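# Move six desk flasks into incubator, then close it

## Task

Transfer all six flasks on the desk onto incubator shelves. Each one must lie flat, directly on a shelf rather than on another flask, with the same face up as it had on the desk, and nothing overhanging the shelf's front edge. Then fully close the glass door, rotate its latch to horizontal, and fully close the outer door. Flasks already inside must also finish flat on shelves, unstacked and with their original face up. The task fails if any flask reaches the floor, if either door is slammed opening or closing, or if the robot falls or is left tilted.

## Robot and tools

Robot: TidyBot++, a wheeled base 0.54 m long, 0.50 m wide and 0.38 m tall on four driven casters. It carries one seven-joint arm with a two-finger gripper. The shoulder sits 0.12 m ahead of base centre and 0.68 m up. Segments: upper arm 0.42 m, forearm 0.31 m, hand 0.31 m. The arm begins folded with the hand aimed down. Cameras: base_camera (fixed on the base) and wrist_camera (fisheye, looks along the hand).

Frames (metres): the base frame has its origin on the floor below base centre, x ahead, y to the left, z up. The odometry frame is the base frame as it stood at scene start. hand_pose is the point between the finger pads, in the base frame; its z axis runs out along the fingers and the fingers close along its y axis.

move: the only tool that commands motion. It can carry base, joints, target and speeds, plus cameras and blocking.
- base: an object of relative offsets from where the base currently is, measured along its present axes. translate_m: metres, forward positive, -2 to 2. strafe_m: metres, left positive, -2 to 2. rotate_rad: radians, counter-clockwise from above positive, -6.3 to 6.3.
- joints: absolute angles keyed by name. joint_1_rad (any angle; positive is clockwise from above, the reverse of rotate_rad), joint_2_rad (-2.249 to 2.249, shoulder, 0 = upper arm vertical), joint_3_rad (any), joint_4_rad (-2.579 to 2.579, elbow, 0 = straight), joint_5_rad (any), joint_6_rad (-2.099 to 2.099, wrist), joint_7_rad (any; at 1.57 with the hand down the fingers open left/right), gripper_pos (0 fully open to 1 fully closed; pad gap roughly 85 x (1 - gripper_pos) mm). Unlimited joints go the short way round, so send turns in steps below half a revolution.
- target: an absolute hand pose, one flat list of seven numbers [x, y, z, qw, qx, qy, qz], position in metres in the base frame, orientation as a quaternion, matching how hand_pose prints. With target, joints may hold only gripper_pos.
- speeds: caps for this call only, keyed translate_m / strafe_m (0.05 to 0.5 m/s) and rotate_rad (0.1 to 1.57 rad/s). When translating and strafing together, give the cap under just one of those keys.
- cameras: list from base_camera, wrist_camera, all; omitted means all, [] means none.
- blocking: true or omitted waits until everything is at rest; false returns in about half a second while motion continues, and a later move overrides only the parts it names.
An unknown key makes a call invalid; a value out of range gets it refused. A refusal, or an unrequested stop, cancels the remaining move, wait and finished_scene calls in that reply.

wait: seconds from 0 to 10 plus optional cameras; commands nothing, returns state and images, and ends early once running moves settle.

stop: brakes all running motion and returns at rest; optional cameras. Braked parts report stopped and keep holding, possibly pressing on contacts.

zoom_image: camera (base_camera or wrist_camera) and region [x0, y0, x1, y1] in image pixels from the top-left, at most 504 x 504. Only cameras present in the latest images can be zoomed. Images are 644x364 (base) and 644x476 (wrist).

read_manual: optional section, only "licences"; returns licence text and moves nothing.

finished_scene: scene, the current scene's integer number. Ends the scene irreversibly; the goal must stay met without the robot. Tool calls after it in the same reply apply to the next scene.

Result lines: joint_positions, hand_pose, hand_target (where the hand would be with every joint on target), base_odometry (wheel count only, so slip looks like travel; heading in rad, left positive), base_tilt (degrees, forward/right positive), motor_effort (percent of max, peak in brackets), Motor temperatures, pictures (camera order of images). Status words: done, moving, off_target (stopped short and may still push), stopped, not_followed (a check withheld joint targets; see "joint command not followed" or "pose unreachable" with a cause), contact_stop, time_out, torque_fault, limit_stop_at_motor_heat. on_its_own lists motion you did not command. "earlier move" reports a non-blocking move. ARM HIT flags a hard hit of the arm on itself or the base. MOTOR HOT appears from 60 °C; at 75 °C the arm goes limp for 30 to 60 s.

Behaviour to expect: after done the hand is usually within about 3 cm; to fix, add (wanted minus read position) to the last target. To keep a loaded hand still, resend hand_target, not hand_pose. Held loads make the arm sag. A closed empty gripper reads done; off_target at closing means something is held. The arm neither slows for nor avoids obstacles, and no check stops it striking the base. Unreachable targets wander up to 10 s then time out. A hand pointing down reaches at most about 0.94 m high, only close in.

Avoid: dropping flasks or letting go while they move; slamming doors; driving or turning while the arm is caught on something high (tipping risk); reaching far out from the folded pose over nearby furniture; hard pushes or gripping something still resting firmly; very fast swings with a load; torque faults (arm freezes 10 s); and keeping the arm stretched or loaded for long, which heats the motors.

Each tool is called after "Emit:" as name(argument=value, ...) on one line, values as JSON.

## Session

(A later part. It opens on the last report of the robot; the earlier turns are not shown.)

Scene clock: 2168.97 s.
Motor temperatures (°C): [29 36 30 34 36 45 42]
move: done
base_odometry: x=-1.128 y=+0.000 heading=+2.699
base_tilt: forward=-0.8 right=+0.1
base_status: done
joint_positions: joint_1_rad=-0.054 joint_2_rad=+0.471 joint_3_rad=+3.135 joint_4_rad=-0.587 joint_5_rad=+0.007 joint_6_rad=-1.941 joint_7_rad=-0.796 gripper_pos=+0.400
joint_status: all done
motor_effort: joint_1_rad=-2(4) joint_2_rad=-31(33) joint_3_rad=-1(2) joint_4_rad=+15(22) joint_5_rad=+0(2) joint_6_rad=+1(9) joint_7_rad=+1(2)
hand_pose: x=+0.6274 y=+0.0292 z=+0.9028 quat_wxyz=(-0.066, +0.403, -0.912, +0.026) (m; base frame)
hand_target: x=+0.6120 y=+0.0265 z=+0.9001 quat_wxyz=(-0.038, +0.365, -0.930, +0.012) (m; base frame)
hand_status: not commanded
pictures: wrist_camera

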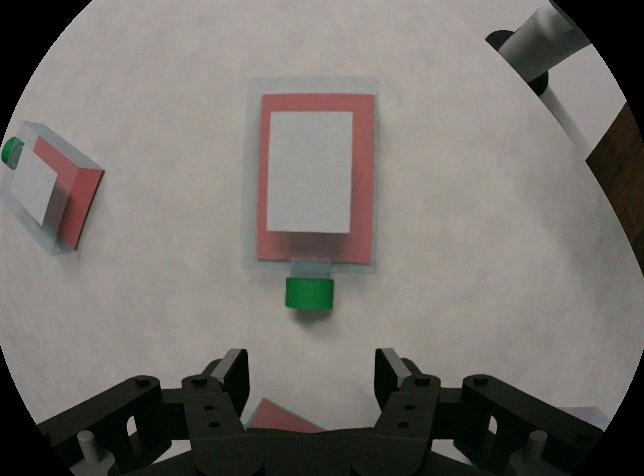

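Emit:
move(base={"translate_m": 0.033, "strafe_m": -0.023}, joints={"joint_1_rad": -0.05, "joint_2_rad": 0.411, "joint_3_rad": 3.14, "joint_4_rad": -0.859, "joint_5_rad": 0, "joint_6_rad": -1.79, "joint_7_rad": -0.895, "gripper_pos": 0.4}, speeds={"translate_m": 0.1}, cameras=["wrist_camera"])

Scene clock: 2216.50 s.
Motor temperatures (°C): [29 37 30 34 36 45 42]
move: done
base_odometry: x=-1.148 y=+0.035 heading=+2.699
base_tilt: forward=-0.8 right=+0.2
base_status: done
joint_positions: joint_1_rad=-0.054 joint_2_rad=+0.429 joint_3_rad=+3.135 joint_4_rad=-0.850 joint_5_rad=+0.007 joint_6_rad=-1.856 joint_7_rad=-0.817 gripper_pos=+0.400
joint_status: all done
motor_effort: joint_1_rad=-1(3) joint_2_rad=-31(35) joint_3_rad=-1(3) joint_4_rad=+15(16) joint_5_rad=+0(1) joint_6_rad=+0(3) joint_7_rad=+1(1)
hand_pose: x=+0.5964 y=+0.0276 z=+0.8436 quat_wxyz=(-0.003, +0.395, -0.919, +0.003) (m; base frame)
hand_target: x=+0.6120 y=+0.0266 z=+0.8504 quat_wxyz=(-0.039, +0.355, -0.934, +0.012) (m; base frame)
hand_status: not commanded
pictures: wrist_camera

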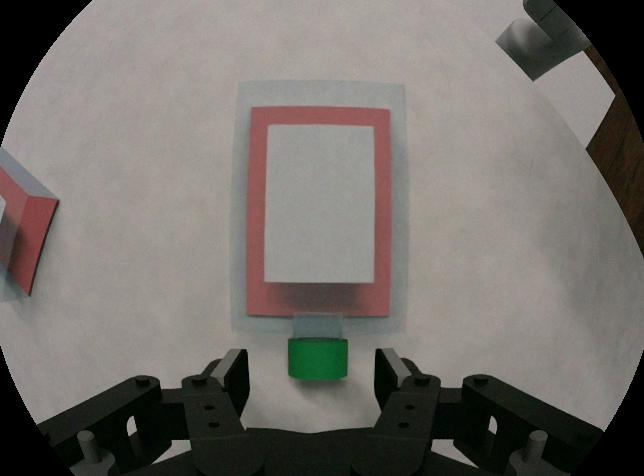

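Emit:
move(base={"translate_m": -0.001, "strafe_m": 0.004}, joints={"joint_1_rad": -0.05, "joint_2_rad": 0.395, "joint_3_rad": 3.14, "joint_4_rad": -0.97, "joint_5_rad": 0, "joint_6_rad": -1.67, "joint_7_rad": -0.895, "gripper_pos": 0.4}, speeds={"translate_m": 0.1}, cameras=["wrist_camera"])

Emit:
move(joints={"joint_1_rad": -0.05, "joint_2_rad": 0.385, "joint_3_rad": 3.14, "joint_4_rad": -1.03, "joint_5_rad": 0, "joint_6_rad": -1.63, "joint_7_rad": -0.895, "gripper_pos": 0.4}, cameras=["wrist_camera"])

Scene clock: 2246.97 s.
Motor temperatures (°C): [29 37 30 34 36 45 42]
move: done
base_odometry: x=-1.149 y=+0.031 heading=+2.699
base_tilt: forward=-0.8 right=+0.2
base_status: done
joint_positions: joint_1_rad=-0.053 joint_2_rad=+0.412 joint_3_rad=+3.135 joint_4_rad=-0.963 joint_5_rad=+0.006 joint_6_rad=-1.740 joint_7_rad=-0.818 gripper_pos=+0.400
joint_status: all done
motor_effort: joint_1_rad=-1(4) joint_2_rad=-30(32) joint_3_rad=+0(2) joint_4_rad=+16(17) joint_5_rad=+0(2) joint_6_rad=+0(1) joint_7_rad=+1(1)
hand_pose: x=+0.6034 y=+0.0279 z=+0.8173 quat_wxyz=(-0.012, +0.395, -0.919, +0.006) (m; base frame)
hand_target: x=+0.6210 y=+0.0271 z=+0.8249 quat_wxyz=(-0.051, +0.355, -0.933, +0.016) (m; base frame)
hand_status: not commanded
pictures: wrist_camera

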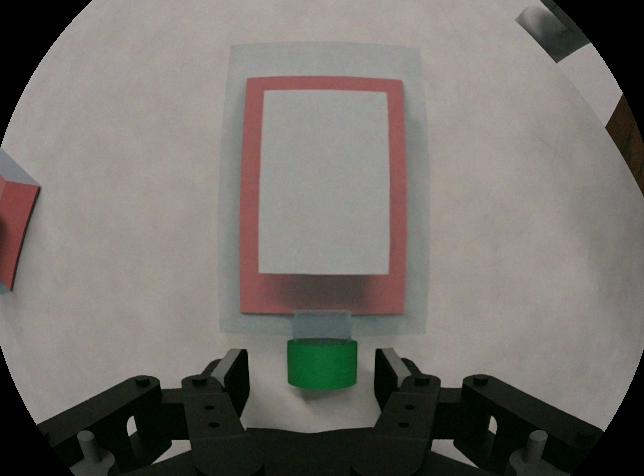

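Scene clock: 2247.73 s.
Motor temperatures (°C): [29 37 30 34 36 45 42]
move: done
base_odometry: x=-1.149 y=+0.031 heading=+2.699
base_tilt: forward=-0.8 right=+0.1
base_status: not commanded
joint_positions: joint_1_rad=-0.053 joint_2_rad=+0.402 joint_3_rad=+3.135 joint_4_rad=-1.024 joint_5_rad=+0.006 joint_6_rad=-1.698 joint_7_rad=-0.818 gripper_pos=+0.400
joint_status: all done
motor_effort: joint_1_rad=-1(2) joint_2_rad=-30(33) joint_3_rad=-1(2) joint_4_rad=+16(17) joint_5_rad=+0(1) joint_6_rad=+0(1) joint_7_rad=+0(1)
hand_pose: x=+0.5994 y=+0.0277 z=+0.8029 quat_wxyz=(-0.008, +0.395, -0.919, +0.005) (m; base frame)
hand_target: x=+0.6169 y=+0.0269 z=+0.8107 quat_wxyz=(-0.046, +0.355, -0.934, +0.015) (m; base frame)
hand_status: not commanded
pictures: wrist_camera

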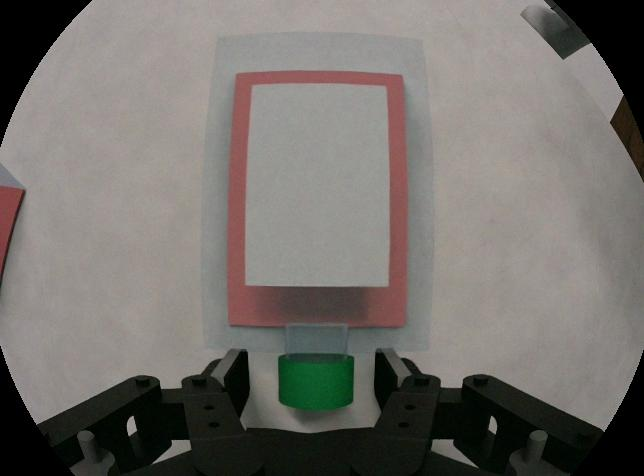

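Emit:
move(joints={"gripper_pos": 0.82}, cameras=[])

Emit:
move(joints={"joint_1_rad": -0.05, "joint_2_rad": 0.411, "joint_3_rad": 3.14, "joint_4_rad": -0.85, "joint_5_rad": 0, "joint_6_rad": -1.80, "joint_7_rad": -0.895, "gripper_pos": 0.88}, cameras=["wrist_camera"])

Scene clock: 2263.67 s.
Motor temperatures (°C): [29 38 30 34 36 45 42]
move: off_target
base_odometry: x=-1.149 y=+0.031 heading=+2.699
base_tilt: forward=-0.8 right=+0.1
base_status: not commanded
joint_positions: joint_1_rad=-0.053 joint_2_rad=+0.398 joint_3_rad=+3.135 joint_4_rad=-1.027 joint_5_rad=+0.006 joint_6_rad=-1.696 joint_7_rad=-0.818 gripper_pos=+0.695
joint_status: gripper_pos off_target (ended at +0.695, target +0.820)
motor_effort: joint_1_rad=-1(2) joint_2_rad=-31(31) joint_3_rad=+0(1) joint_4_rad=+16(17) joint_5_rad=+0(1) joint_6_rad=+1(1) joint_7_rad=+1(1)
hand_pose: x=+0.5987 y=+0.0277 z=+0.8044 quat_wxyz=(-0.009, +0.395, -0.919, +0.005) (m; base frame)
hand_target: x=+0.6169 y=+0.0269 z=+0.8107 quat_wxyz=(-0.046, +0.355, -0.934, +0.015) (m; base frame)
hand_status: not commanded
pictures: none
No camera images: "cameras" was empty.

Scene clock: 2264.80 s.
Motor temperatures (°C): [29 38 30 34 36 45 42]
move: off_target
base_odometry: x=-1.149 y=+0.031 heading=+2.699
base_tilt: forward=-0.8 right=+0.1
base_status: not commanded
joint_positions: joint_1_rad=-0.053 joint_2_rad=+0.401 joint_3_rad=+3.135 joint_4_rad=-0.870 joint_5_rad=+0.006 joint_6_rad=-1.742 joint_7_rad=-0.818 gripper_pos=+0.695
joint_status: gripper_pos off_target (ended at +0.695, target +0.880); the others done
motor_effort: joint_1_rad=-1(2) joint_2_rad=-31(33) joint_3_rad=-1(3) joint_4_rad=+17(18) joint_5_rad=+0(2) joint_6_rad=+1(2) joint_7_rad=+0(1)
hand_pose: x=+0.6228 y=+0.0290 z=+0.8534 quat_wxyz=(-0.060, +0.394, -0.917, +0.024) (m; base frame)
hand_target: x=+0.6108 y=+0.0266 z=+0.8531 quat_wxyz=(-0.038, +0.355, -0.934, +0.012) (m; base frame)
hand_status: not commanded
pictures: wrist_camera

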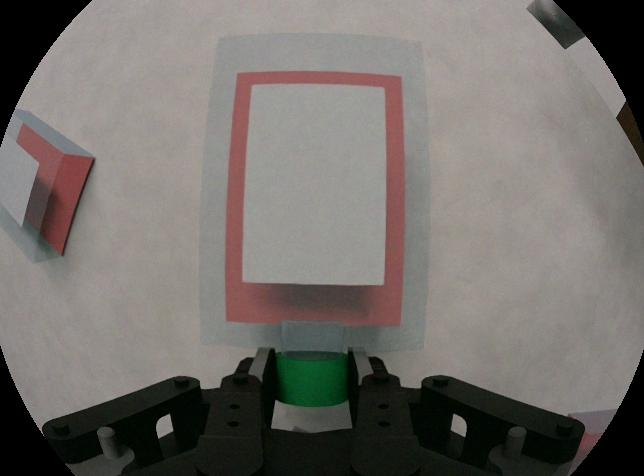

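Now lift more, back up, and rotate so the body is ahead.

Emit:
move(base={"translate_m": -0.153}, joints={"joint_1_rad": -0.05, "joint_2_rad": 0.45, "joint_3_rad": 3.14, "joint_4_rad": -0.66, "joint_5_rad": 0, "joint_6_rad": -1.96, "joint_7_rad": -0.895, "gripper_pos": 0.88}, speeds={"translate_m": 0.15}, cameras=[])

Emit:
move(joints={"joint_1_rad": -0.05, "joint_2_rad": 0.45, "joint_3_rad": 3.14, "joint_4_rad": -0.66, "joint_5_rad": 0, "joint_6_rad": -1.96, "joint_7_rad": 0.4, "gripper_pos": 0.88}, cameras=[])

Emit:
move(joints={"joint_1_rad": -0.05, "joint_2_rad": 0.45, "joint_3_rad": 3.14, "joint_4_rad": -0.66, "joint_5_rad": 0, "joint_6_rad": -1.96, "joint_7_rad": 1.70, "gripper_pos": 0.88}, cameras=["wrist_camera"])

Scene clock: 2281.80 s.
Motor temperatures (°C): [29 38 30 34 36 45 42]
move: off_target
base_odometry: x=-1.010 y=-0.034 heading=+2.699
base_tilt: forward=-0.8 right=+0.1
base_status: done
joint_positions: joint_1_rad=-0.053 joint_2_rad=+0.444 joint_3_rad=+3.135 joint_4_rad=-0.679 joint_5_rad=+0.006 joint_6_rad=-1.896 joint_7_rad=-0.818 gripper_pos=+0.695
joint_status: gripper_pos off_target (ended at +0.695, target +0.880); the others done
motor_effort: joint_1_rad=-1(3) joint_2_rad=-32(35) joint_3_rad=-1(2) joint_4_rad=+16(18) joint_5_rad=+0(1) joint_6_rad=+1(2) joint_7_rad=+1(2)
hand_pose: x=+0.6201 y=+0.0287 z=+0.8889 quat_wxyz=(-0.057, +0.393, -0.917, +0.022) (m; base frame)
hand_target: x=+0.6051 y=+0.0262 z=+0.8900 quat_wxyz=(-0.034, +0.355, -0.934, +0.011) (m; base frame)
hand_status: not commanded
pictures: none
No camera images: "cameras" was empty.

Scene clock: 2283.70 s.
Motor temperatures (°C): [29 38 30 34 36 45 42]
move: off_target
base_odometry: x=-1.010 y=-0.034 heading=+2.699
base_tilt: forward=-0.8 right=+0.2
base_status: not commanded
joint_positions: joint_1_rad=-0.053 joint_2_rad=+0.444 joint_3_rad=+3.135 joint_4_rad=-0.679 joint_5_rad=+0.006 joint_6_rad=-1.896 joint_7_rad=+0.325 gripper_pos=+0.695
joint_status: gripper_pos off_target (ended at +0.695, target +0.880); the others done
motor_effort: joint_1_rad=-1(2) joint_2_rad=-32(33) joint_3_rad=+0(2) joint_4_rad=+16(17) joint_5_rad=+1(2) joint_6_rad=+1(2) joint_7_rad=+1(1)
hand_pose: x=+0.6201 y=+0.0287 z=+0.8889 quat_wxyz=(-0.036, +0.827, -0.559, +0.049) (m; base frame)
hand_target: x=+0.6051 y=+0.0262 z=+0.8900 quat_wxyz=(-0.021, +0.847, -0.531, +0.029) (m; base frame)
hand_status: not commanded
pictures: none
No camera images: "cameras" was empty.

Scene clock: 2285.60 s.
Motor temperatures (°C): [29 38 30 34 36 45 42]
move: off_target
base_odometry: x=-1.010 y=-0.034 heading=+2.699
base_tilt: forward=-0.8 right=+0.2
base_status: not commanded
joint_positions: joint_1_rad=-0.053 joint_2_rad=+0.444 joint_3_rad=+3.135 joint_4_rad=-0.679 joint_5_rad=+0.006 joint_6_rad=-1.896 joint_7_rad=+1.623 gripper_pos=+0.695
joint_status: gripper_pos off_target (ended at +0.695, target +0.880); the others done
motor_effort: joint_1_rad=-1(2) joint_2_rad=-32(33) joint_3_rad=-1(3) joint_4_rad=+16(16) joint_5_rad=+0(2) joint_6_rad=+1(2) joint_7_rad=+0(1)
hand_pose: x=+0.6201 y=+0.0287 z=+0.8889 quat_wxyz=(+0.001, +0.997, +0.055, +0.061) (m; base frame)
hand_target: x=+0.6051 y=+0.0262 z=+0.8900 quat_wxyz=(+0.001, +0.995, +0.090, +0.036) (m; base frame)
hand_status: not commanded
pictures: wrist_camera

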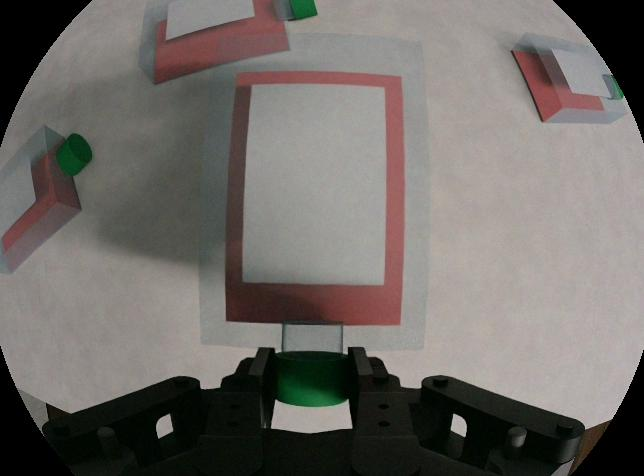

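Emit:
move(joints={"joint_1_rad": -0.05, "joint_2_rad": 0.408, "joint_3_rad": 3.14, "joint_4_rad": -0.89, "joint_5_rad": 0, "joint_6_rad": -1.76, "joint_7_rad": 1.70, "gripper_pos": 0.88}, cameras=[])

Emit:
move(joints={"joint_1_rad": -0.05, "joint_2_rad": 0.395, "joint_3_rad": 3.14, "joint_4_rad": -0.99, "joint_5_rad": 0, "joint_6_rad": -1.69, "joint_7_rad": 1.70, "gripper_pos": 0.88}, cameras=[])

Emit:
move(joints={"joint_1_rad": -0.05, "joint_2_rad": 0.388, "joint_3_rad": 3.14, "joint_4_rad": -1.012, "joint_5_rad": 0, "joint_6_rad": -1.665, "joint_7_rad": 1.70, "gripper_pos": 0.88}, cameras=[])

Emit:
move(joints={"joint_1_rad": -0.05, "joint_2_rad": 0.385, "joint_3_rad": 3.14, "joint_4_rad": -1.03, "joint_5_rad": 0, "joint_6_rad": -1.645, "joint_7_rad": 1.70, "gripper_pos": 0.88}, cameras=["wrist_camera"])

Scene clock: 2319.43 s.
Motor temperatures (°C): [29 38 30 34 36 45 42]
move: off_target
base_odometry: x=-1.010 y=-0.034 heading=+2.699
base_tilt: forward=-0.8 right=+0.2
base_status: not commanded
joint_positions: joint_1_rad=-0.053 joint_2_rad=+0.431 joint_3_rad=+3.135 joint_4_rad=-0.886 joint_5_rad=+0.006 joint_6_rad=-1.824 joint_7_rad=+1.624 gripper_pos=+0.695
joint_status: gripper_pos off_target (ended at +0.695, target +0.880); the others done
motor_effort: joint_1_rad=-2(2) joint_2_rad=-32(34) joint_3_rad=-1(2) joint_4_rad=+16(18) joint_5_rad=+0(1) joint_6_rad=+0(2) joint_7_rad=+0(1)
hand_pose: x=+0.5984 y=+0.0275 z=+0.8317 quat_wxyz=(+0.002, +0.998, +0.055, +0.000) (m; base frame)
hand_target: x=+0.6139 y=+0.0267 z=+0.8425 quat_wxyz=(+0.001, +0.995, +0.090, +0.042) (m; base frame)
hand_status: not commanded
pictures: none
No camera images: "cameras" was empty.

Scene clock: 2320.53 s.
Motor temperatures (°C): [29 38 30 34 36 45 42]
move: off_target
base_odometry: x=-1.010 y=-0.034 heading=+2.699
base_tilt: forward=-0.8 right=+0.2
base_status: not commanded
joint_positions: joint_1_rad=-0.053 joint_2_rad=+0.415 joint_3_rad=+3.135 joint_4_rad=-0.986 joint_5_rad=+0.006 joint_6_rad=-1.759 joint_7_rad=+1.624 gripper_pos=+0.695
joint_status: gripper_pos off_target (ended at +0.695, target +0.880); the others done
motor_effort: joint_1_rad=-1(2) joint_2_rad=-32(34) joint_3_rad=+0(1) joint_4_rad=+16(18) joint_5_rad=+0(1) joint_6_rad=+0(1) joint_7_rad=+0(1)
hand_pose: x=+0.5917 y=+0.0272 z=+0.8085 quat_wxyz=(+0.002, +0.998, +0.056, -0.010) (m; base frame)
hand_target: x=+0.6099 y=+0.0265 z=+0.8177 quat_wxyz=(+0.001, +0.995, +0.090, +0.033) (m; base frame)
hand_status: not commanded
pictures: none
No camera images: "cameras" was empty.

Scene clock: 2321.13 s.
Motor temperatures (°C): [29 38 30 34 36 45 42]
move: off_target
base_odometry: x=-1.010 y=-0.034 heading=+2.699
base_tilt: forward=-0.8 right=+0.1
base_status: not commanded
joint_positions: joint_1_rad=-0.053 joint_2_rad=+0.409 joint_3_rad=+3.135 joint_4_rad=-1.009 joint_5_rad=+0.006 joint_6_rad=-1.731 joint_7_rad=+1.624 gripper_pos=+0.695
joint_status: gripper_pos off_target (ended at +0.695, target +0.880); the others done
motor_effort: joint_1_rad=+0(2) joint_2_rad=-31(32) joint_3_rad=-1(1) joint_4_rad=+16(17) joint_5_rad=+0(1) joint_6_rad=+0(1) joint_7_rad=+0(1)
hand_pose: x=+0.5940 y=+0.0274 z=+0.8048 quat_wxyz=(+0.002, +0.998, +0.056, -0.003) (m; base frame)
hand_target: x=+0.6111 y=+0.0266 z=+0.8143 quat_wxyz=(+0.001, +0.995, +0.090, +0.038) (m; base frame)
hand_status: not commanded
pictures: none
No camera images: "cameras" was empty.

Scene clock: 2321.70 s.
Motor temperatures (°C): [29 38 30 34 36 45 42]
move: off_target
base_odometry: x=-1.010 y=-0.034 heading=+2.699
base_tilt: forward=-0.8 right=+0.1
base_status: not commanded
joint_positions: joint_1_rad=-0.053 joint_2_rad=+0.401 joint_3_rad=+3.135 joint_4_rad=-1.024 joint_5_rad=+0.006 joint_6_rad=-1.713 joint_7_rad=+1.624 gripper_pos=+0.695
joint_status: gripper_pos off_target (ended at +0.695, target +0.880); the others done
motor_effort: joint_1_rad=-2(2) joint_2_rad=-30(32) joint_3_rad=+0(1) joint_4_rad=+16(17) joint_5_rad=+0(1) joint_6_rad=+1(1) joint_7_rad=+0(1)
hand_pose: x=+0.5947 y=+0.0274 z=+0.8039 quat_wxyz=(+0.002, +0.998, +0.056, +0.002) (m; base frame)
hand_target: x=+0.6122 y=+0.0267 z=+0.8103 quat_wxyz=(+0.001, +0.995, +0.090, +0.041) (m; base frame)
hand_status: not commanded
pictures: wrist_camera

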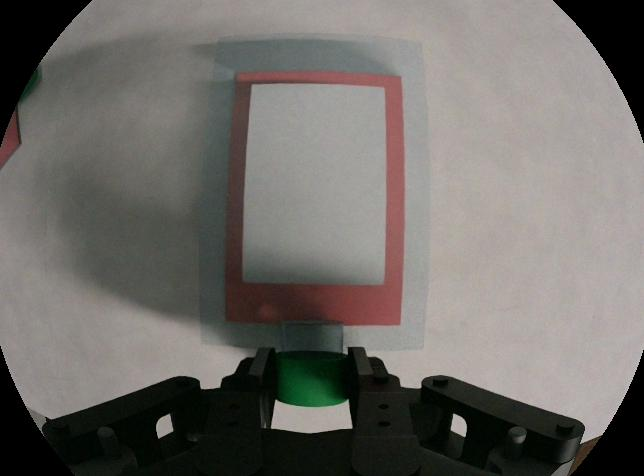

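Emit:
move(joints={"gripper_pos": 0.55}, cameras=[])

Emit:
move(joints={"joint_1_rad": -0.05, "joint_2_rad": 0.117, "joint_3_rad": 3.14, "joint_4_rad": -1.466, "joint_5_rad": 0, "joint_6_rad": -1.128, "joint_7_rad": 1.70, "gripper_pos": 0.55}, cameras=[])

Emit:
move(joints={"joint_1_rad": -0.05, "joint_2_rad": -0.091, "joint_3_rad": 3.14, "joint_4_rad": -1.857, "joint_5_rad": 0, "joint_6_rad": -0.596, "joint_7_rad": 1.70, "gripper_pos": 0.55}, cameras=[])

Emit:
move(joints={"joint_1_rad": -0.05, "joint_2_rad": -0.189, "joint_3_rad": 3.14, "joint_4_rad": -2.224, "joint_5_rad": 0, "joint_6_rad": 0.02, "joint_7_rad": 1.70, "gripper_pos": 0.55}, cameras=["wrist_camera"])

Scene clock: 2335.17 s.
Motor temperatures (°C): [29 38 30 34 36 45 42]
move: done
base_odometry: x=-1.010 y=-0.034 heading=+2.699
base_tilt: forward=-0.8 right=+0.1
base_status: not commanded
joint_positions: joint_1_rad=-0.053 joint_2_rad=+0.400 joint_3_rad=+3.135 joint_4_rad=-1.024 joint_5_rad=+0.006 joint_6_rad=-1.712 joint_7_rad=+1.624 gripper_pos=+0.550
joint_status: all done
motor_effort: joint_1_rad=-1(2) joint_2_rad=-30(31) joint_3_rad=-1(1) joint_4_rad=+15(17) joint_5_rad=+0(1) joint_6_rad=+0(1) joint_7_rad=+0(1)
hand_pose: x=+0.5949 y=+0.0274 z=+0.8040 quat_wxyz=(+0.002, +0.998, +0.056, +0.003) (m; base frame)
hand_target: x=+0.6122 y=+0.0267 z=+0.8103 quat_wxyz=(+0.001, +0.995, +0.090, +0.041) (m; base frame)
hand_status: not commanded
pictures: none
No camera images: "cameras" was empty.

Scene clock: 2337.10 s.
Motor temperatures (°C): [29 38 30 34 36 45 42]
move: done
base_odometry: x=-1.010 y=-0.034 heading=+2.699
base_tilt: forward=-0.8 right=+0.2
base_status: not commanded
joint_positions: joint_1_rad=-0.053 joint_2_rad=+0.132 joint_3_rad=+3.135 joint_4_rad=-1.457 joint_5_rad=+0.006 joint_6_rad=-1.199 joint_7_rad=+1.624 gripper_pos=+0.550
joint_status: all done
motor_effort: joint_1_rad=-1(3) joint_2_rad=-23(32) joint_3_rad=+0(2) joint_4_rad=+18(19) joint_5_rad=+0(2) joint_6_rad=+4(4) joint_7_rad=+1(1)
hand_pose: x=+0.5954 y=+0.0280 z=+0.8010 quat_wxyz=(+0.002, +0.983, +0.056, +0.175) (m; base frame)
hand_target: x=+0.6117 y=+0.0267 z=+0.8130 quat_wxyz=(+0.008, +0.973, +0.088, +0.214) (m; base frame)
hand_status: not commanded
pictures: none
No camera images: "cameras" was empty.

Scene clock: 2339.03 s.
Motor temperatures (°C): [29 38 30 34 36 45 42]
move: done
base_odometry: x=-1.010 y=-0.034 heading=+2.699
base_tilt: forward=-0.8 right=+0.1
base_status: not commanded
joint_positions: joint_1_rad=-0.053 joint_2_rad=-0.075 joint_3_rad=+3.135 joint_4_rad=-1.849 joint_5_rad=+0.006 joint_6_rad=-0.666 joint_7_rad=+1.624 gripper_pos=+0.550
joint_status: all done
motor_effort: joint_1_rad=+0(3) joint_2_rad=-17(23) joint_3_rad=+0(2) joint_4_rad=+20(20) joint_5_rad=+0(1) joint_6_rad=+6(7) joint_7_rad=+0(2)
hand_pose: x=+0.5954 y=+0.0288 z=+0.8003 quat_wxyz=(+0.002, +0.937, +0.055, +0.344) (m; base frame)
hand_target: x=+0.6072 y=+0.0266 z=+0.8185 quat_wxyz=(+0.015, +0.921, +0.084, +0.380) (m; base frame)
hand_status: not commanded
pictures: none
No camera images: "cameras" was empty.

Scene clock: 2340.93 s.
Motor temperatures (°C): [29 38 30 34 36 45 42]
move: done
base_odometry: x=-1.010 y=-0.034 heading=+2.699
base_tilt: forward=-0.8 right=+0.1
base_status: not commanded
joint_positions: joint_1_rad=-0.053 joint_2_rad=-0.171 joint_3_rad=+3.135 joint_4_rad=-2.216 joint_5_rad=+0.006 joint_6_rad=-0.050 joint_7_rad=+1.624 gripper_pos=+0.550
joint_status: all done
motor_effort: joint_1_rad=-1(3) joint_2_rad=-13(18) joint_3_rad=+0(2) joint_4_rad=+19(21) joint_5_rad=+0(2) joint_6_rad=+8(8) joint_7_rad=+1(1)
hand_pose: x=+0.5953 y=+0.0300 z=+0.7970 quat_wxyz=(+0.000, +0.865, +0.052, +0.500) (m; base frame)
hand_target: x=+0.6014 y=+0.0263 z=+0.8206 quat_wxyz=(+0.021, +0.842, +0.076, +0.534) (m; base frame)
hand_status: not commanded
pictures: wrist_camera

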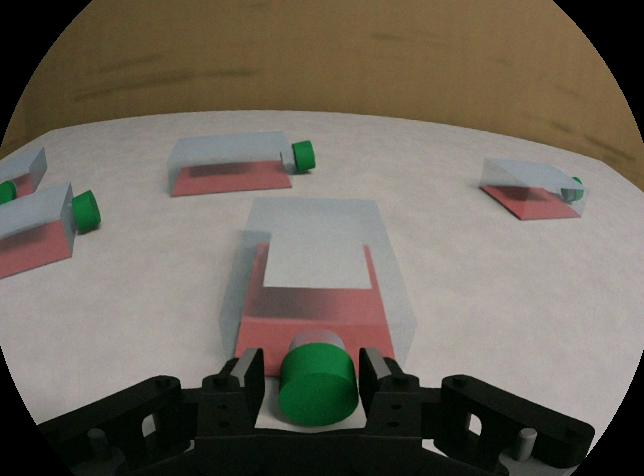

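Emit:
move(joints={"gripper_pos": 0.82}, cameras=[])

Emit:
move(joints={"joint_1_rad": -0.05, "joint_2_rad": -0.228, "joint_3_rad": 3.14, "joint_4_rad": -2.108, "joint_5_rad": 0, "joint_6_rad": -0.255, "joint_7_rad": 1.70, "gripper_pos": 0.88}, cameras=["wrist_camera"])

Scene clock: 2352.93 s.
Motor temperatures (°C): [29 38 30 34 36 45 42]
move: off_target
base_odometry: x=-1.010 y=-0.034 heading=+2.699
base_tilt: forward=-0.8 right=+0.1
base_status: not commanded
joint_positions: joint_1_rad=-0.053 joint_2_rad=-0.172 joint_3_rad=+3.135 joint_4_rad=-2.217 joint_5_rad=+0.006 joint_6_rad=-0.047 joint_7_rad=+1.624 gripper_pos=+0.688
joint_status: gripper_pos off_target (ended at +0.688, target +0.820)
motor_effort: joint_1_rad=-1(2) joint_2_rad=-13(14) joint_3_rad=+0(1) joint_4_rad=+19(20) joint_5_rad=+0(0) joint_6_rad=+8(8) joint_7_rad=+0(1)
hand_pose: x=+0.5957 y=+0.0300 z=+0.7979 quat_wxyz=(+0.000, +0.864, +0.052, +0.501) (m; base frame)
hand_target: x=+0.6014 y=+0.0263 z=+0.8206 quat_wxyz=(+0.021, +0.842, +0.076, +0.534) (m; base frame)
hand_status: not commanded
pictures: none
No camera images: "cameras" was empty.

Scene clock: 2353.93 s.
Motor temperatures (°C): [29 38 30 34 36 45 42]
move: off_target
base_odometry: x=-1.010 y=-0.034 heading=+2.699
base_tilt: forward=-0.8 right=+0.2
base_status: not commanded
joint_positions: joint_1_rad=-0.053 joint_2_rad=-0.210 joint_3_rad=+3.135 joint_4_rad=-2.130 joint_5_rad=+0.006 joint_6_rad=-0.200 joint_7_rad=+1.624 gripper_pos=+0.688
joint_status: gripper_pos off_target (ended at +0.688, target +0.880); the others done
motor_effort: joint_1_rad=-1(2) joint_2_rad=-13(15) joint_3_rad=+0(1) joint_4_rad=+21(21) joint_5_rad=+0(1) joint_6_rad=+9(10) joint_7_rad=+0(2)
hand_pose: x=+0.5913 y=+0.0295 z=+0.8232 quat_wxyz=(+0.001, +0.871, +0.052, +0.489) (m; base frame)
hand_target: x=+0.5857 y=+0.0255 z=+0.8296 quat_wxyz=(+0.019, +0.872, +0.079, +0.482) (m; base frame)
hand_status: not commanded
pictures: wrist_camera

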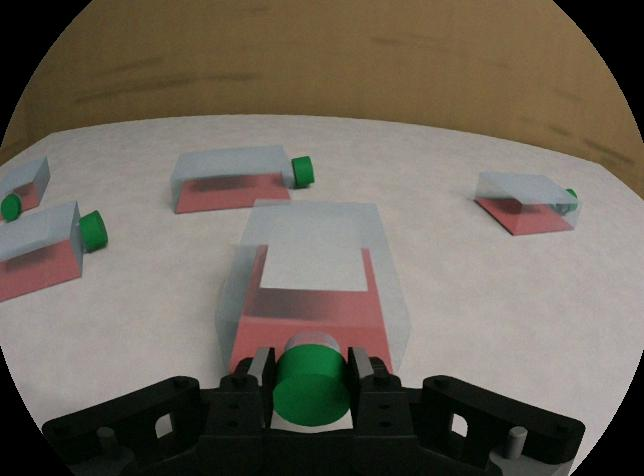

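Emit:
move(base={"translate_m": -0.3}, joints={"joint_1_rad": -0.05, "joint_2_rad": -0.459, "joint_3_rad": 3.14, "joint_4_rad": -2.075, "joint_5_rad": 0, "joint_6_rad": -0.52, "joint_7_rad": 1.70, "gripper_pos": 0.88}, speeds={"translate_m": 0.25}, cameras=[])

Emit:
move(base={"translate_m": -0.778, "strafe_m": -0.784, "rotate_rad": -1.621}, speeds={"translate_m": 0.35, "rotate_rad": 0.8}, cameras=["wrist_camera"])

Scene clock: 2386.40 s.
Motor temperatures (°C): [29 38 30 34 36 45 42]
move: off_target
base_odometry: x=-0.739 y=-0.163 heading=+2.699
base_tilt: forward=-0.8 right=+0.1
base_status: done
joint_positions: joint_1_rad=-0.053 joint_2_rad=-0.455 joint_3_rad=+3.135 joint_4_rad=-2.099 joint_5_rad=+0.006 joint_6_rad=-0.460 joint_7_rad=+1.624 gripper_pos=+0.688
joint_status: gripper_pos off_target (ended at +0.688, target +0.880); the others done
motor_effort: joint_1_rad=-1(3) joint_2_rad=-5(17) joint_3_rad=+0(2) joint_4_rad=+22(23) joint_5_rad=+0(1) joint_6_rad=+9(9) joint_7_rad=+1(1)
hand_pose: x=+0.5149 y=+0.0246 z=+0.8783 quat_wxyz=(+0.002, +0.867, +0.051, +0.496) (m; base frame)
hand_target: x=+0.5089 y=+0.0216 z=+0.8781 quat_wxyz=(+0.019, +0.873, +0.079, +0.482) (m; base frame)
hand_status: not commanded
pictures: none
No camera images: "cameras" was empty.

Scene clock: 2390.60 s.
Motor temperatures (°C): [29 38 30 34 36 45 42]
move: done
base_odometry: x=+0.300 y=+0.212 heading=+1.077
base_tilt: forward=-0.8 right=+0.2
base_status: done
joint_positions: joint_1_rad=-0.053 joint_2_rad=-0.454 joint_3_rad=+3.135 joint_4_rad=-2.099 joint_5_rad=+0.006 joint_6_rad=-0.460 joint_7_rad=+1.624 gripper_pos=+0.688
joint_status: not commanded
motor_effort: joint_1_rad=-1(3) joint_2_rad=-6(8) joint_3_rad=+0(3) joint_4_rad=+22(23) joint_5_rad=+0(1) joint_6_rad=+8(9) joint_7_rad=+1(1)
hand_pose: x=+0.5150 y=+0.0246 z=+0.8782 quat_wxyz=(+0.002, +0.867, +0.051, +0.495) (m; base frame)
hand_target: x=+0.5089 y=+0.0216 z=+0.8781 quat_wxyz=(+0.019, +0.873, +0.079, +0.482) (m; base frame)
hand_status: not commanded
pictures: wrist_camera

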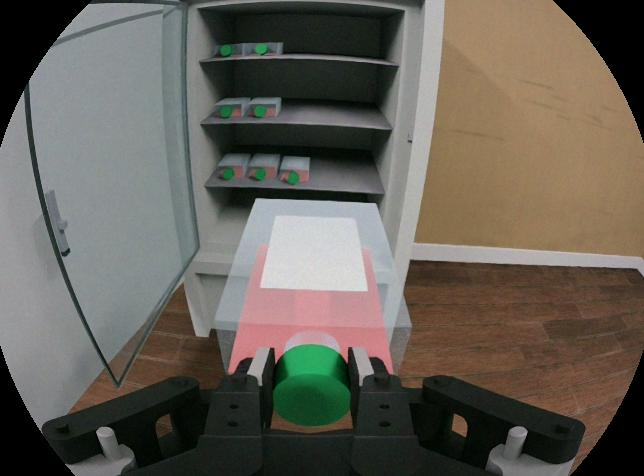

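Emit:
move(base={"translate_m": 0.5, "strafe_m": 0.025}, joints={"joint_1_rad": -0.05, "joint_2_rad": 0.19, "joint_3_rad": 3.14, "joint_4_rad": -2.477, "joint_5_rad": 0, "joint_6_rad": 0.62, "joint_7_rad": 1.70, "gripper_pos": 0.88}, speeds={"translate_m": 0.25}, cameras=["wrist_camera"])

Scene clock: 2408.60 s.
Motor temperatures (°C): [29 37 30 34 36 45 42]
move: off_target
base_odometry: x=+0.515 y=+0.665 heading=+1.077
base_tilt: forward=-0.8 right=+0.1
base_status: done
joint_positions: joint_1_rad=-0.053 joint_2_rad=+0.187 joint_3_rad=+3.135 joint_4_rad=-2.473 joint_5_rad=+0.006 joint_6_rad=+0.547 joint_7_rad=+1.624 gripper_pos=+0.688
joint_status: gripper_pos off_target (ended at +0.688, target +0.880); the others done
motor_effort: joint_1_rad=-1(2) joint_2_rad=-20(22) joint_3_rad=-1(1) joint_4_rad=+13(23) joint_5_rad=+0(2) joint_6_rad=+8(9) joint_7_rad=+0(2)
hand_pose: x=+0.6086 y=+0.0318 z=+0.6563 quat_wxyz=(-0.002, +0.869, +0.052, +0.492) (m; base frame)
hand_target: x=+0.6180 y=+0.0271 z=+0.6727 quat_wxyz=(+0.020, +0.850, +0.077, +0.520) (m; base frame)
hand_status: not commanded
pictures: wrist_camera

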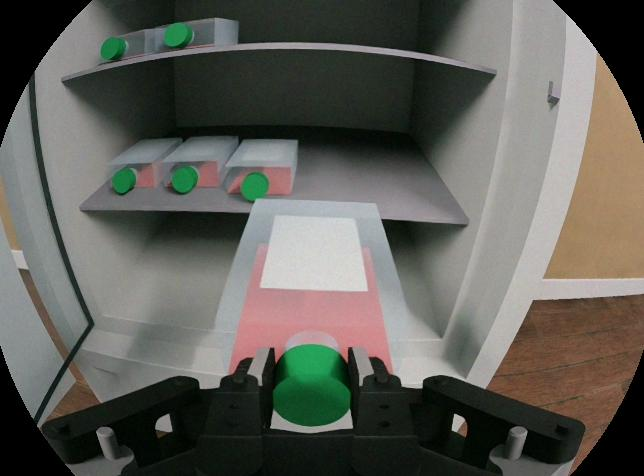

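Emit:
move(base={"translate_m": 0.2, "strafe_m": 0.01}, speeds={"translate_m": 0.15}, cameras=["wrist_camera"])

Scene clock: 2419.97 s.
Motor temperatures (°C): [29 37 30 34 36 45 42]
move: done
base_odometry: x=+0.601 y=+0.846 heading=+1.077
base_tilt: forward=-0.8 right=+0.1
base_status: done
joint_positions: joint_1_rad=-0.053 joint_2_rad=+0.189 joint_3_rad=+3.135 joint_4_rad=-2.478 joint_5_rad=+0.006 joint_6_rad=+0.550 joint_7_rad=+1.624 gripper_pos=+0.688
joint_status: not commanded
motor_effort: joint_1_rad=-2(3) joint_2_rad=-20(22) joint_3_rad=-1(1) joint_4_rad=+13(14) joint_5_rad=+0(1) joint_6_rad=+9(9) joint_7_rad=+0(1)
hand_pose: x=+0.6066 y=+0.0317 z=+0.6537 quat_wxyz=(-0.002, +0.870, +0.052, +0.490) (m; base frame)
hand_target: x=+0.6180 y=+0.0271 z=+0.6727 quat_wxyz=(+0.020, +0.850, +0.077, +0.520) (m; base frame)
hand_status: not commanded
pictures: wrist_camera

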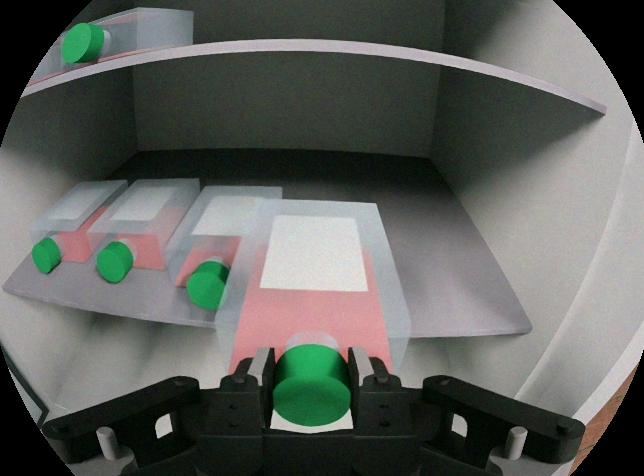

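Emit:
move(base={"translate_m": 0.137, "strafe_m": 0.007}, speeds={"translate_m": 0.1}, cameras=["wrist_camera"])

Scene clock: 2469.67 s.
Motor temperatures (°C): [29 37 30 34 36 45 42]
move: done
base_odometry: x=+0.660 y=+0.970 heading=+1.076
base_tilt: forward=-0.8 right=+0.1
base_status: done
joint_positions: joint_1_rad=-0.053 joint_2_rad=+0.191 joint_3_rad=+3.135 joint_4_rad=-2.480 joint_5_rad=+0.006 joint_6_rad=+0.551 joint_7_rad=+1.624 gripper_pos=+0.688
joint_status: not commanded
motor_effort: joint_1_rad=-1(2) joint_2_rad=-20(21) joint_3_rad=+0(1) joint_4_rad=+13(14) joint_5_rad=+0(1) joint_6_rad=+9(9) joint_7_rad=+1(1)
hand_pose: x=+0.6059 y=+0.0317 z=+0.6525 quat_wxyz=(-0.002, +0.871, +0.052, +0.489) (m; base frame)
hand_target: x=+0.6180 y=+0.0271 z=+0.6727 quat_wxyz=(+0.020, +0.850, +0.077, +0.520) (m; base frame)
hand_status: not commanded
pictures: wrist_camera

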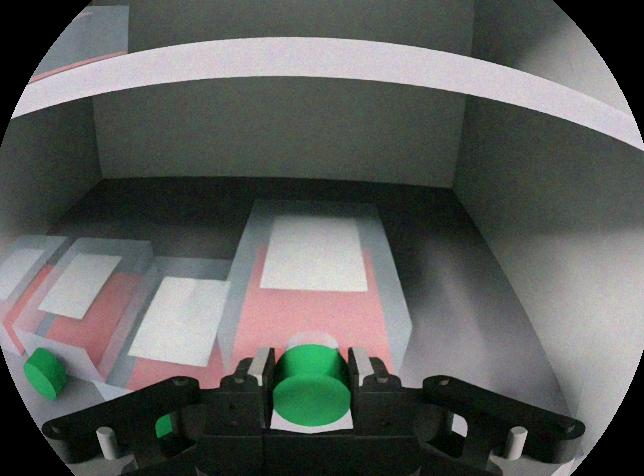

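Emit:
zoom_image(camera="wrist_camera", region=[0, 220, 260, 420])

Scaled by 1.938.

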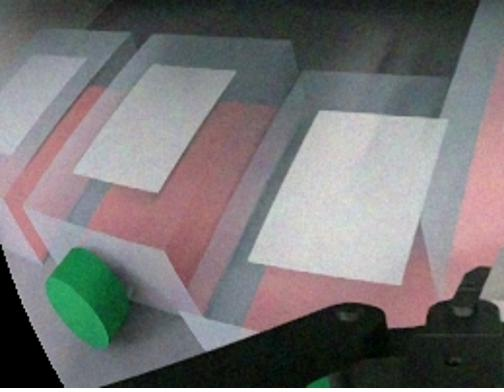

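Emit:
move(base={"strafe_m": -0.007}, joints={"joint_1_rad": -0.05, "joint_2_rad": 0.292, "joint_3_rad": 3.14, "joint_4_rad": -2.528, "joint_5_rad": 0, "joint_6_rad": 0.765, "joint_7_rad": 1.70, "gripper_pos": 0.88}, speeds={"strafe_m": 0.05}, cameras=["wrist_camera"])

Scene clock: 2572.83 s.
Motor temperatures (°C): [29 37 30 33 36 46 42]
move: off_target
base_odometry: x=+0.666 y=+0.966 heading=+1.077
base_tilt: forward=-0.8 right=+0.1
base_status: done
joint_positions: joint_1_rad=-0.053 joint_2_rad=+0.290 joint_3_rad=+3.135 joint_4_rad=-2.524 joint_5_rad=+0.006 joint_6_rad=+0.691 joint_7_rad=+1.624 gripper_pos=+0.688
joint_status: gripper_pos off_target (ended at +0.688, target +0.880); the others done
motor_effort: joint_1_rad=-2(4) joint_2_rad=-21(23) joint_3_rad=-1(1) joint_4_rad=+10(13) joint_5_rad=+0(1) joint_6_rad=+9(10) joint_7_rad=+1(1)
hand_pose: x=+0.6046 y=+0.0316 z=+0.6245 quat_wxyz=(-0.003, +0.871, +0.052, +0.488) (m; base frame)
hand_target: x=+0.6143 y=+0.0269 z=+0.6416 quat_wxyz=(+0.020, +0.853, +0.077, +0.517) (m; base frame)
hand_status: not commanded
pictures: wrist_camera

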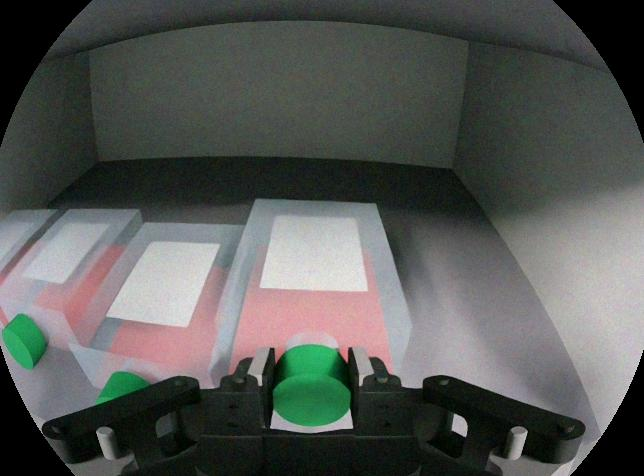

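Emit:
move(joints={"joint_1_rad": -0.05, "joint_2_rad": 0.331, "joint_3_rad": 3.14, "joint_4_rad": -2.553, "joint_5_rad": 0, "joint_6_rad": 0.822, "joint_7_rad": 1.70, "gripper_pos": 0.88}, cameras=[])

Emit:
move(joints={"joint_1_rad": -0.05, "joint_2_rad": 0.350, "joint_3_rad": 3.14, "joint_4_rad": -2.563, "joint_5_rad": 0, "joint_6_rad": 0.847, "joint_7_rad": 1.70, "gripper_pos": 0.88}, cameras=["wrist_camera"])

Scene clock: 2594.50 s.
Motor temperatures (°C): [29 37 30 33 36 46 42]
move: off_target
base_odometry: x=+0.666 y=+0.966 heading=+1.077
base_tilt: forward=-0.8 right=+0.1
base_status: not commanded
joint_positions: joint_1_rad=-0.053 joint_2_rad=+0.325 joint_3_rad=+3.135 joint_4_rad=-2.548 joint_5_rad=+0.006 joint_6_rad=+0.754 joint_7_rad=+1.624 gripper_pos=+0.688
joint_status: gripper_pos off_target (ended at +0.688, target +0.880); the others done
motor_effort: joint_1_rad=-2(2) joint_2_rad=-22(23) joint_3_rad=-1(1) joint_4_rad=+10(11) joint_5_rad=+1(2) joint_6_rad=+8(9) joint_7_rad=+0(2)
hand_pose: x=+0.6012 y=+0.0315 z=+0.6149 quat_wxyz=(-0.003, +0.871, +0.052, +0.489) (m; base frame)
hand_target: x=+0.6096 y=+0.0267 z=+0.6289 quat_wxyz=(+0.020, +0.854, +0.077, +0.514) (m; base frame)
hand_status: not commanded
pictures: none
No camera images: "cameras" was empty.

Scene clock: 2595.13 s.
Motor temperatures (°C): [29 37 30 33 36 46 42]
move: off_target
base_odometry: x=+0.666 y=+0.966 heading=+1.077
base_tilt: forward=-0.8 right=+0.2
base_status: not commanded
joint_positions: joint_1_rad=-0.053 joint_2_rad=+0.342 joint_3_rad=+3.135 joint_4_rad=-2.557 joint_5_rad=+0.006 joint_6_rad=+0.780 joint_7_rad=+1.624 gripper_pos=+0.688
joint_status: gripper_pos off_target (ended at +0.688, target +0.880); the others done
motor_effort: joint_1_rad=-1(2) joint_2_rad=-22(23) joint_3_rad=-1(2) joint_4_rad=+9(10) joint_5_rad=+0(1) joint_6_rad=+8(9) joint_7_rad=+0(1)
hand_pose: x=+0.6002 y=+0.0315 z=+0.6106 quat_wxyz=(-0.003, +0.871, +0.052, +0.489) (m; base frame)
hand_target: x=+0.6077 y=+0.0266 z=+0.6230 quat_wxyz=(+0.020, +0.855, +0.077, +0.512) (m; base frame)
hand_status: not commanded
pictures: wrist_camera

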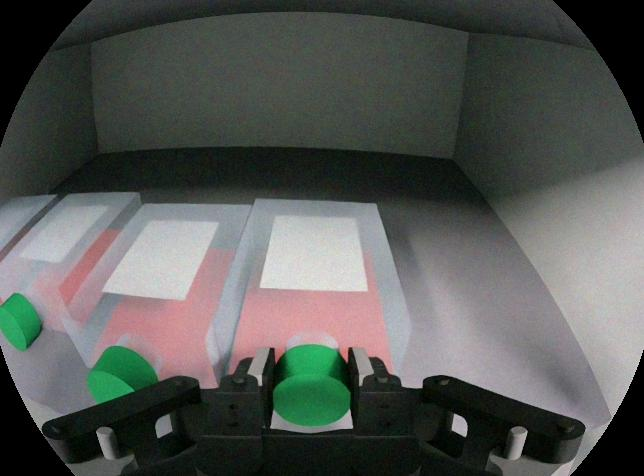

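Emit:
zoom_image(camera="wrist_camera", region=[60, 180, 320, 400])

Scaled by 1.938.

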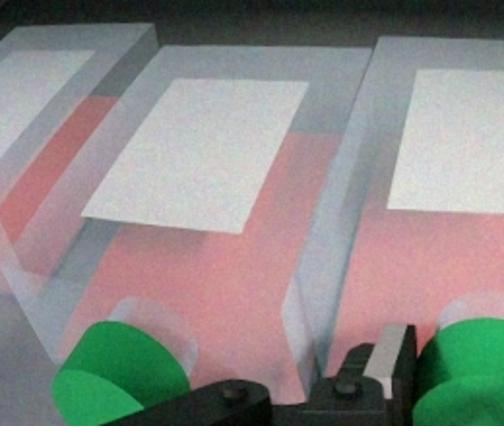

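Emit:
move(base={"strafe_m": -0.005}, speeds={"strafe_m": 0.05}, cameras=[])

Emit:
move(joints={"joint_1_rad": -0.05, "joint_2_rad": 0.362, "joint_3_rad": 3.14, "joint_4_rad": -2.570, "joint_5_rad": 0, "joint_6_rad": 0.862, "joint_7_rad": 1.70, "gripper_pos": 0.88}, cameras=[])

Emit:
move(joints={"joint_1_rad": -0.05, "joint_2_rad": 0.370, "joint_3_rad": 3.14, "joint_4_rad": -2.575, "joint_5_rad": 0, "joint_6_rad": 0.871, "joint_7_rad": 1.70, "gripper_pos": 0.88}, cameras=["wrist_camera"])

Scene clock: 2620.97 s.
Motor temperatures (°C): [29 37 30 33 36 46 42]
move: done
base_odometry: x=+0.671 y=+0.964 heading=+1.077
base_tilt: forward=-0.8 right=+0.2
base_status: done
joint_positions: joint_1_rad=-0.053 joint_2_rad=+0.343 joint_3_rad=+3.135 joint_4_rad=-2.557 joint_5_rad=+0.006 joint_6_rad=+0.780 joint_7_rad=+1.624 gripper_pos=+0.688
joint_status: not commanded
motor_effort: joint_1_rad=-1(3) joint_2_rad=-22(23) joint_3_rad=+0(2) joint_4_rad=+8(10) joint_5_rad=+0(1) joint_6_rad=+8(9) joint_7_rad=+0(1)
hand_pose: x=+0.6000 y=+0.0315 z=+0.6104 quat_wxyz=(-0.003, +0.871, +0.051, +0.489) (m; base frame)
hand_target: x=+0.6077 y=+0.0266 z=+0.6230 quat_wxyz=(+0.020, +0.855, +0.077, +0.512) (m; base frame)
hand_status: not commanded
pictures: none
No camera images: "cameras" was empty.

Scene clock: 2621.53 s.
Motor temperatures (°C): [29 37 30 33 36 46 42]
move: off_target
base_odometry: x=+0.671 y=+0.964 heading=+1.077
base_tilt: forward=-0.8 right=+0.1
base_status: not commanded
joint_positions: joint_1_rad=-0.053 joint_2_rad=+0.351 joint_3_rad=+3.135 joint_4_rad=-2.562 joint_5_rad=+0.006 joint_6_rad=+0.797 joint_7_rad=+1.624 gripper_pos=+0.688
joint_status: gripper_pos off_target (ended at +0.688, target +0.880); the others done
motor_effort: joint_1_rad=-1(3) joint_2_rad=-21(23) joint_3_rad=-1(2) joint_4_rad=+8(9) joint_5_rad=+0(1) joint_6_rad=+8(9) joint_7_rad=+1(1)
hand_pose: x=+0.5999 y=+0.0315 z=+0.6091 quat_wxyz=(-0.003, +0.870, +0.051, +0.490) (m; base frame)
hand_target: x=+0.6060 y=+0.0265 z=+0.6188 quat_wxyz=(+0.020, +0.856, +0.077, +0.510) (m; base frame)
hand_status: not commanded
pictures: none
No camera images: "cameras" was empty.

Scene clock: 2622.07 s.
Motor temperatures (°C): [29 37 30 33 36 46 42]
move: off_target
base_odometry: x=+0.671 y=+0.964 heading=+1.077
base_tilt: forward=-0.8 right=+0.1
base_status: not commanded
joint_positions: joint_1_rad=-0.053 joint_2_rad=+0.356 joint_3_rad=+3.135 joint_4_rad=-2.565 joint_5_rad=+0.006 joint_6_rad=+0.807 joint_7_rad=+1.624 gripper_pos=+0.688
joint_status: gripper_pos off_target (ended at +0.688, target +0.880); the others done
motor_effort: joint_1_rad=-1(2) joint_2_rad=-21(21) joint_3_rad=+0(1) joint_4_rad=+8(9) joint_5_rad=+0(1) joint_6_rad=+7(8) joint_7_rad=+0(1)
hand_pose: x=+0.5998 y=+0.0315 z=+0.6083 quat_wxyz=(-0.003, +0.870, +0.051, +0.491) (m; base frame)
hand_target: x=+0.6045 y=+0.0264 z=+0.6157 quat_wxyz=(+0.019, +0.857, +0.078, +0.508) (m; base frame)
hand_status: not commanded
pictures: wrist_camera

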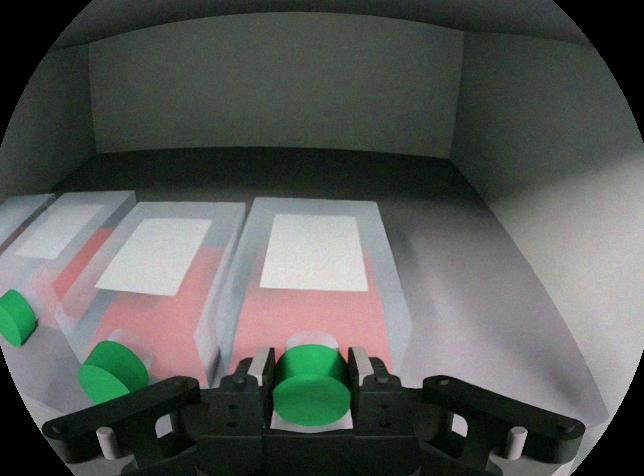

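Emit:
move(joints={"joint_1_rad": -0.05, "joint_2_rad": 0.376, "joint_3_rad": 3.14, "joint_4_rad": -2.578, "joint_5_rad": 0, "joint_6_rad": 0.878, "joint_7_rad": 1.70, "gripper_pos": 0.82}, cameras=[])

Emit:
move(joints={"gripper_pos": 0.5}, cameras=[])

Emit:
move(base={"translate_m": -0.14, "strafe_m": -0.007}, speeds={"translate_m": 0.12}, cameras=["wrist_camera"])

Scene clock: 2638.73 s.
Motor temperatures (°C): [29 37 30 33 36 46 42]
move: off_target
base_odometry: x=+0.671 y=+0.964 heading=+1.077
base_tilt: forward=-0.8 right=+0.1
base_status: not commanded
joint_positions: joint_1_rad=-0.053 joint_2_rad=+0.361 joint_3_rad=+3.135 joint_4_rad=-2.567 joint_5_rad=+0.006 joint_6_rad=+0.814 joint_7_rad=+1.624 gripper_pos=+0.688
joint_status: gripper_pos off_target (ended at +0.688, target +0.820); the others done
motor_effort: joint_1_rad=-1(2) joint_2_rad=-21(21) joint_3_rad=-1(2) joint_4_rad=+8(9) joint_5_rad=+0(1) joint_6_rad=+7(8) joint_7_rad=+1(1)
hand_pose: x=+0.5998 y=+0.0315 z=+0.6077 quat_wxyz=(-0.003, +0.869, +0.051, +0.492) (m; base frame)
hand_target: x=+0.6038 y=+0.0264 z=+0.6137 quat_wxyz=(+0.019, +0.858, +0.078, +0.508) (m; base frame)
hand_status: not commanded
pictures: none
No camera images: "cameras" was empty.

Scene clock: 2639.43 s.
Motor temperatures (°C): [29 37 30 33 36 46 42]
move: done
base_odometry: x=+0.671 y=+0.964 heading=+1.077
base_tilt: forward=-0.8 right=+0.1
base_status: not commanded
joint_positions: joint_1_rad=-0.053 joint_2_rad=+0.361 joint_3_rad=+3.135 joint_4_rad=-2.567 joint_5_rad=+0.006 joint_6_rad=+0.815 joint_7_rad=+1.624 gripper_pos=+0.500
joint_status: all done
motor_effort: joint_1_rad=-1(2) joint_2_rad=-21(21) joint_3_rad=+0(1) joint_4_rad=+7(8) joint_5_rad=+1(1) joint_6_rad=+8(8) joint_7_rad=+1(1)
hand_pose: x=+0.5997 y=+0.0315 z=+0.6076 quat_wxyz=(-0.003, +0.869, +0.051, +0.492) (m; base frame)
hand_target: x=+0.6038 y=+0.0264 z=+0.6137 quat_wxyz=(+0.019, +0.858, +0.078, +0.508) (m; base frame)
hand_status: not commanded
pictures: none
No camera images: "cameras" was empty.

Scene clock: 2641.20 s.
Motor temperatures (°C): [29 37 30 33 36 46 42]
move: done
base_odometry: x=+0.611 y=+0.837 heading=+1.077
base_tilt: forward=-0.8 right=+0.1
base_status: done
joint_positions: joint_1_rad=-0.053 joint_2_rad=+0.366 joint_3_rad=+3.135 joint_4_rad=-2.574 joint_5_rad=+0.006 joint_6_rad=+0.816 joint_7_rad=+1.624 gripper_pos=+0.500
joint_status: not commanded
motor_effort: joint_1_rad=-1(2) joint_2_rad=-21(22) joint_3_rad=+0(1) joint_4_rad=+8(9) joint_5_rad=+0(1) joint_6_rad=+8(8) joint_7_rad=+1(1)
hand_pose: x=+0.5964 y=+0.0313 z=+0.6031 quat_wxyz=(-0.004, +0.872, +0.051, +0.487) (m; base frame)
hand_target: x=+0.6038 y=+0.0264 z=+0.6137 quat_wxyz=(+0.019, +0.858, +0.078, +0.508) (m; base frame)
hand_status: not commanded
pictures: wrist_camera

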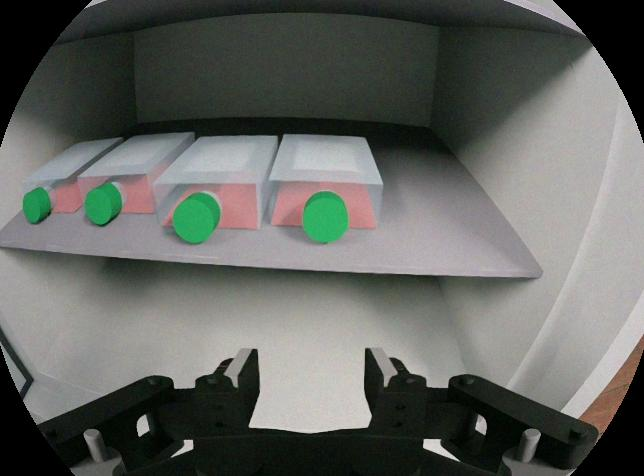

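Emit:
move(base={"translate_m": -0.6, "strafe_m": -0.03}, speeds={"translate_m": 0.4}, cameras=[])

Emit:
move(base={"translate_m": -0.62, "strafe_m": 0.8, "rotate_rad": 1.62}, joints={"joint_1_rad": -0.05, "joint_2_rad": -0.459, "joint_3_rad": 3.14, "joint_4_rad": -2.075, "joint_5_rad": 0, "joint_6_rad": -0.52, "joint_7_rad": 1.70, "gripper_pos": 0.4}, speeds={"translate_m": 0.4, "rotate_rad": 1.0}, cameras=["wrist_camera"])

Scene clock: 2674.50 s.
Motor temperatures (°C): [29 37 30 33 36 46 42]
move: done
base_odometry: x=+0.353 y=+0.295 heading=+1.077
base_tilt: forward=-0.8 right=+0.1
base_status: done
joint_positions: joint_1_rad=-0.053 joint_2_rad=+0.369 joint_3_rad=+3.135 joint_4_rad=-2.576 joint_5_rad=+0.006 joint_6_rad=+0.817 joint_7_rad=+1.624 gripper_pos=+0.500
joint_status: not commanded
motor_effort: joint_1_rad=-1(2) joint_2_rad=-21(22) joint_3_rad=-1(1) joint_4_rad=+7(9) joint_5_rad=+0(1) joint_6_rad=+8(8) joint_7_rad=+0(1)
hand_pose: x=+0.5952 y=+0.0312 z=+0.6014 quat_wxyz=(-0.004, +0.873, +0.051, +0.485) (m; base frame)
hand_target: x=+0.6038 y=+0.0264 z=+0.6137 quat_wxyz=(+0.019, +0.858, +0.078, +0.508) (m; base frame)
hand_status: not commanded
pictures: none
No camera images: "cameras" was empty.

Scene clock: 2678.20 s.
Motor temperatures (°C): [29 37 30 33 36 46 42]
move: done
base_odometry: x=-0.645 y=+0.128 heading=+2.698
base_tilt: forward=-0.8 right=+0.1
base_status: done
joint_positions: joint_1_rad=-0.049 joint_2_rad=-0.448 joint_3_rad=+3.135 joint_4_rad=-2.095 joint_5_rad=+0.006 joint_6_rad=-0.453 joint_7_rad=+1.624 gripper_pos=+0.400
joint_status: all done
motor_effort: joint_1_rad=-1(5) joint_2_rad=-5(23) joint_3_rad=+0(4) joint_4_rad=+21(21) joint_5_rad=+0(2) joint_6_rad=+8(9) joint_7_rad=+1(1)
hand_pose: x=+0.5181 y=+0.0230 z=+0.8798 quat_wxyz=(+0.003, +0.866, +0.049, +0.497) (m; base frame)
hand_target: x=+0.5089 y=+0.0216 z=+0.8781 quat_wxyz=(+0.019, +0.873, +0.079, +0.482) (m; base frame)
hand_status: not commanded
pictures: wrist_camera

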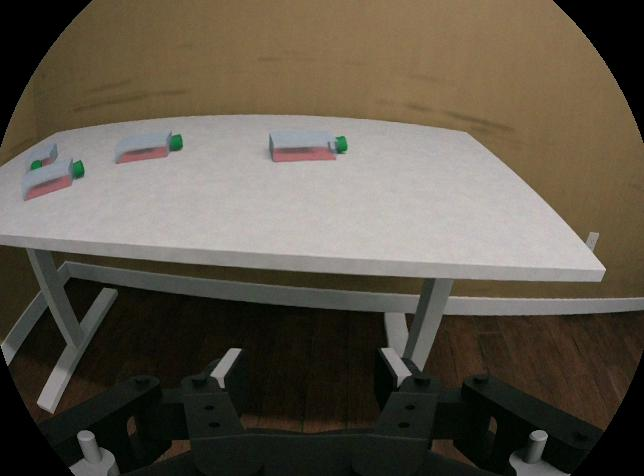

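Emit:
move(base={"translate_m": 0.42, "strafe_m": -0.013}, joints={"joint_1_rad": -0.05, "joint_2_rad": 0.415, "joint_3_rad": 3.14, "joint_4_rad": -0.74, "joint_5_rad": 0, "joint_6_rad": -1.70, "joint_7_rad": 3.586, "gripper_pos": 0.4}, speeds={"translate_m": 0.25}, cameras=["wrist_camera"])

Scene clock: 2713.87 s.
Motor temperatures (°C): [29 37 30 34 36 45 42]
move: done
base_odometry: x=-1.019 y=+0.320 heading=+2.698
base_tilt: forward=-0.8 right=+0.1
base_status: done
joint_positions: joint_1_rad=-0.049 joint_2_rad=+0.409 joint_3_rad=+3.135 joint_4_rad=-0.761 joint_5_rad=+0.006 joint_6_rad=-1.631 joint_7_rad=+3.507 gripper_pos=+0.400
joint_status: all done
motor_effort: joint_1_rad=-1(3) joint_2_rad=-31(34) joint_3_rad=-1(2) joint_4_rad=+17(23) joint_5_rad=+0(2) joint_6_rad=+3(9) joint_7_rad=+0(1)
hand_pose: x=+0.6788 y=+0.0296 z=+0.8974 quat_wxyz=(+0.138, +0.537, +0.826, +0.099) (m; base frame)
hand_target: x=+0.6634 y=+0.0292 z=+0.8952 quat_wxyz=(+0.119, +0.507, +0.850, +0.080) (m; base frame)
hand_status: not commanded
pictures: wrist_camera

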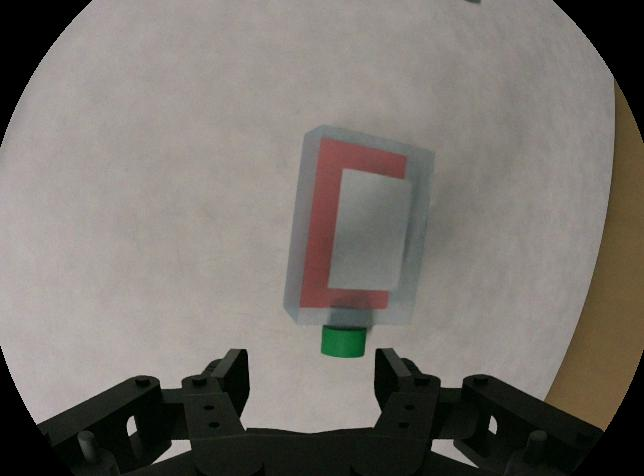

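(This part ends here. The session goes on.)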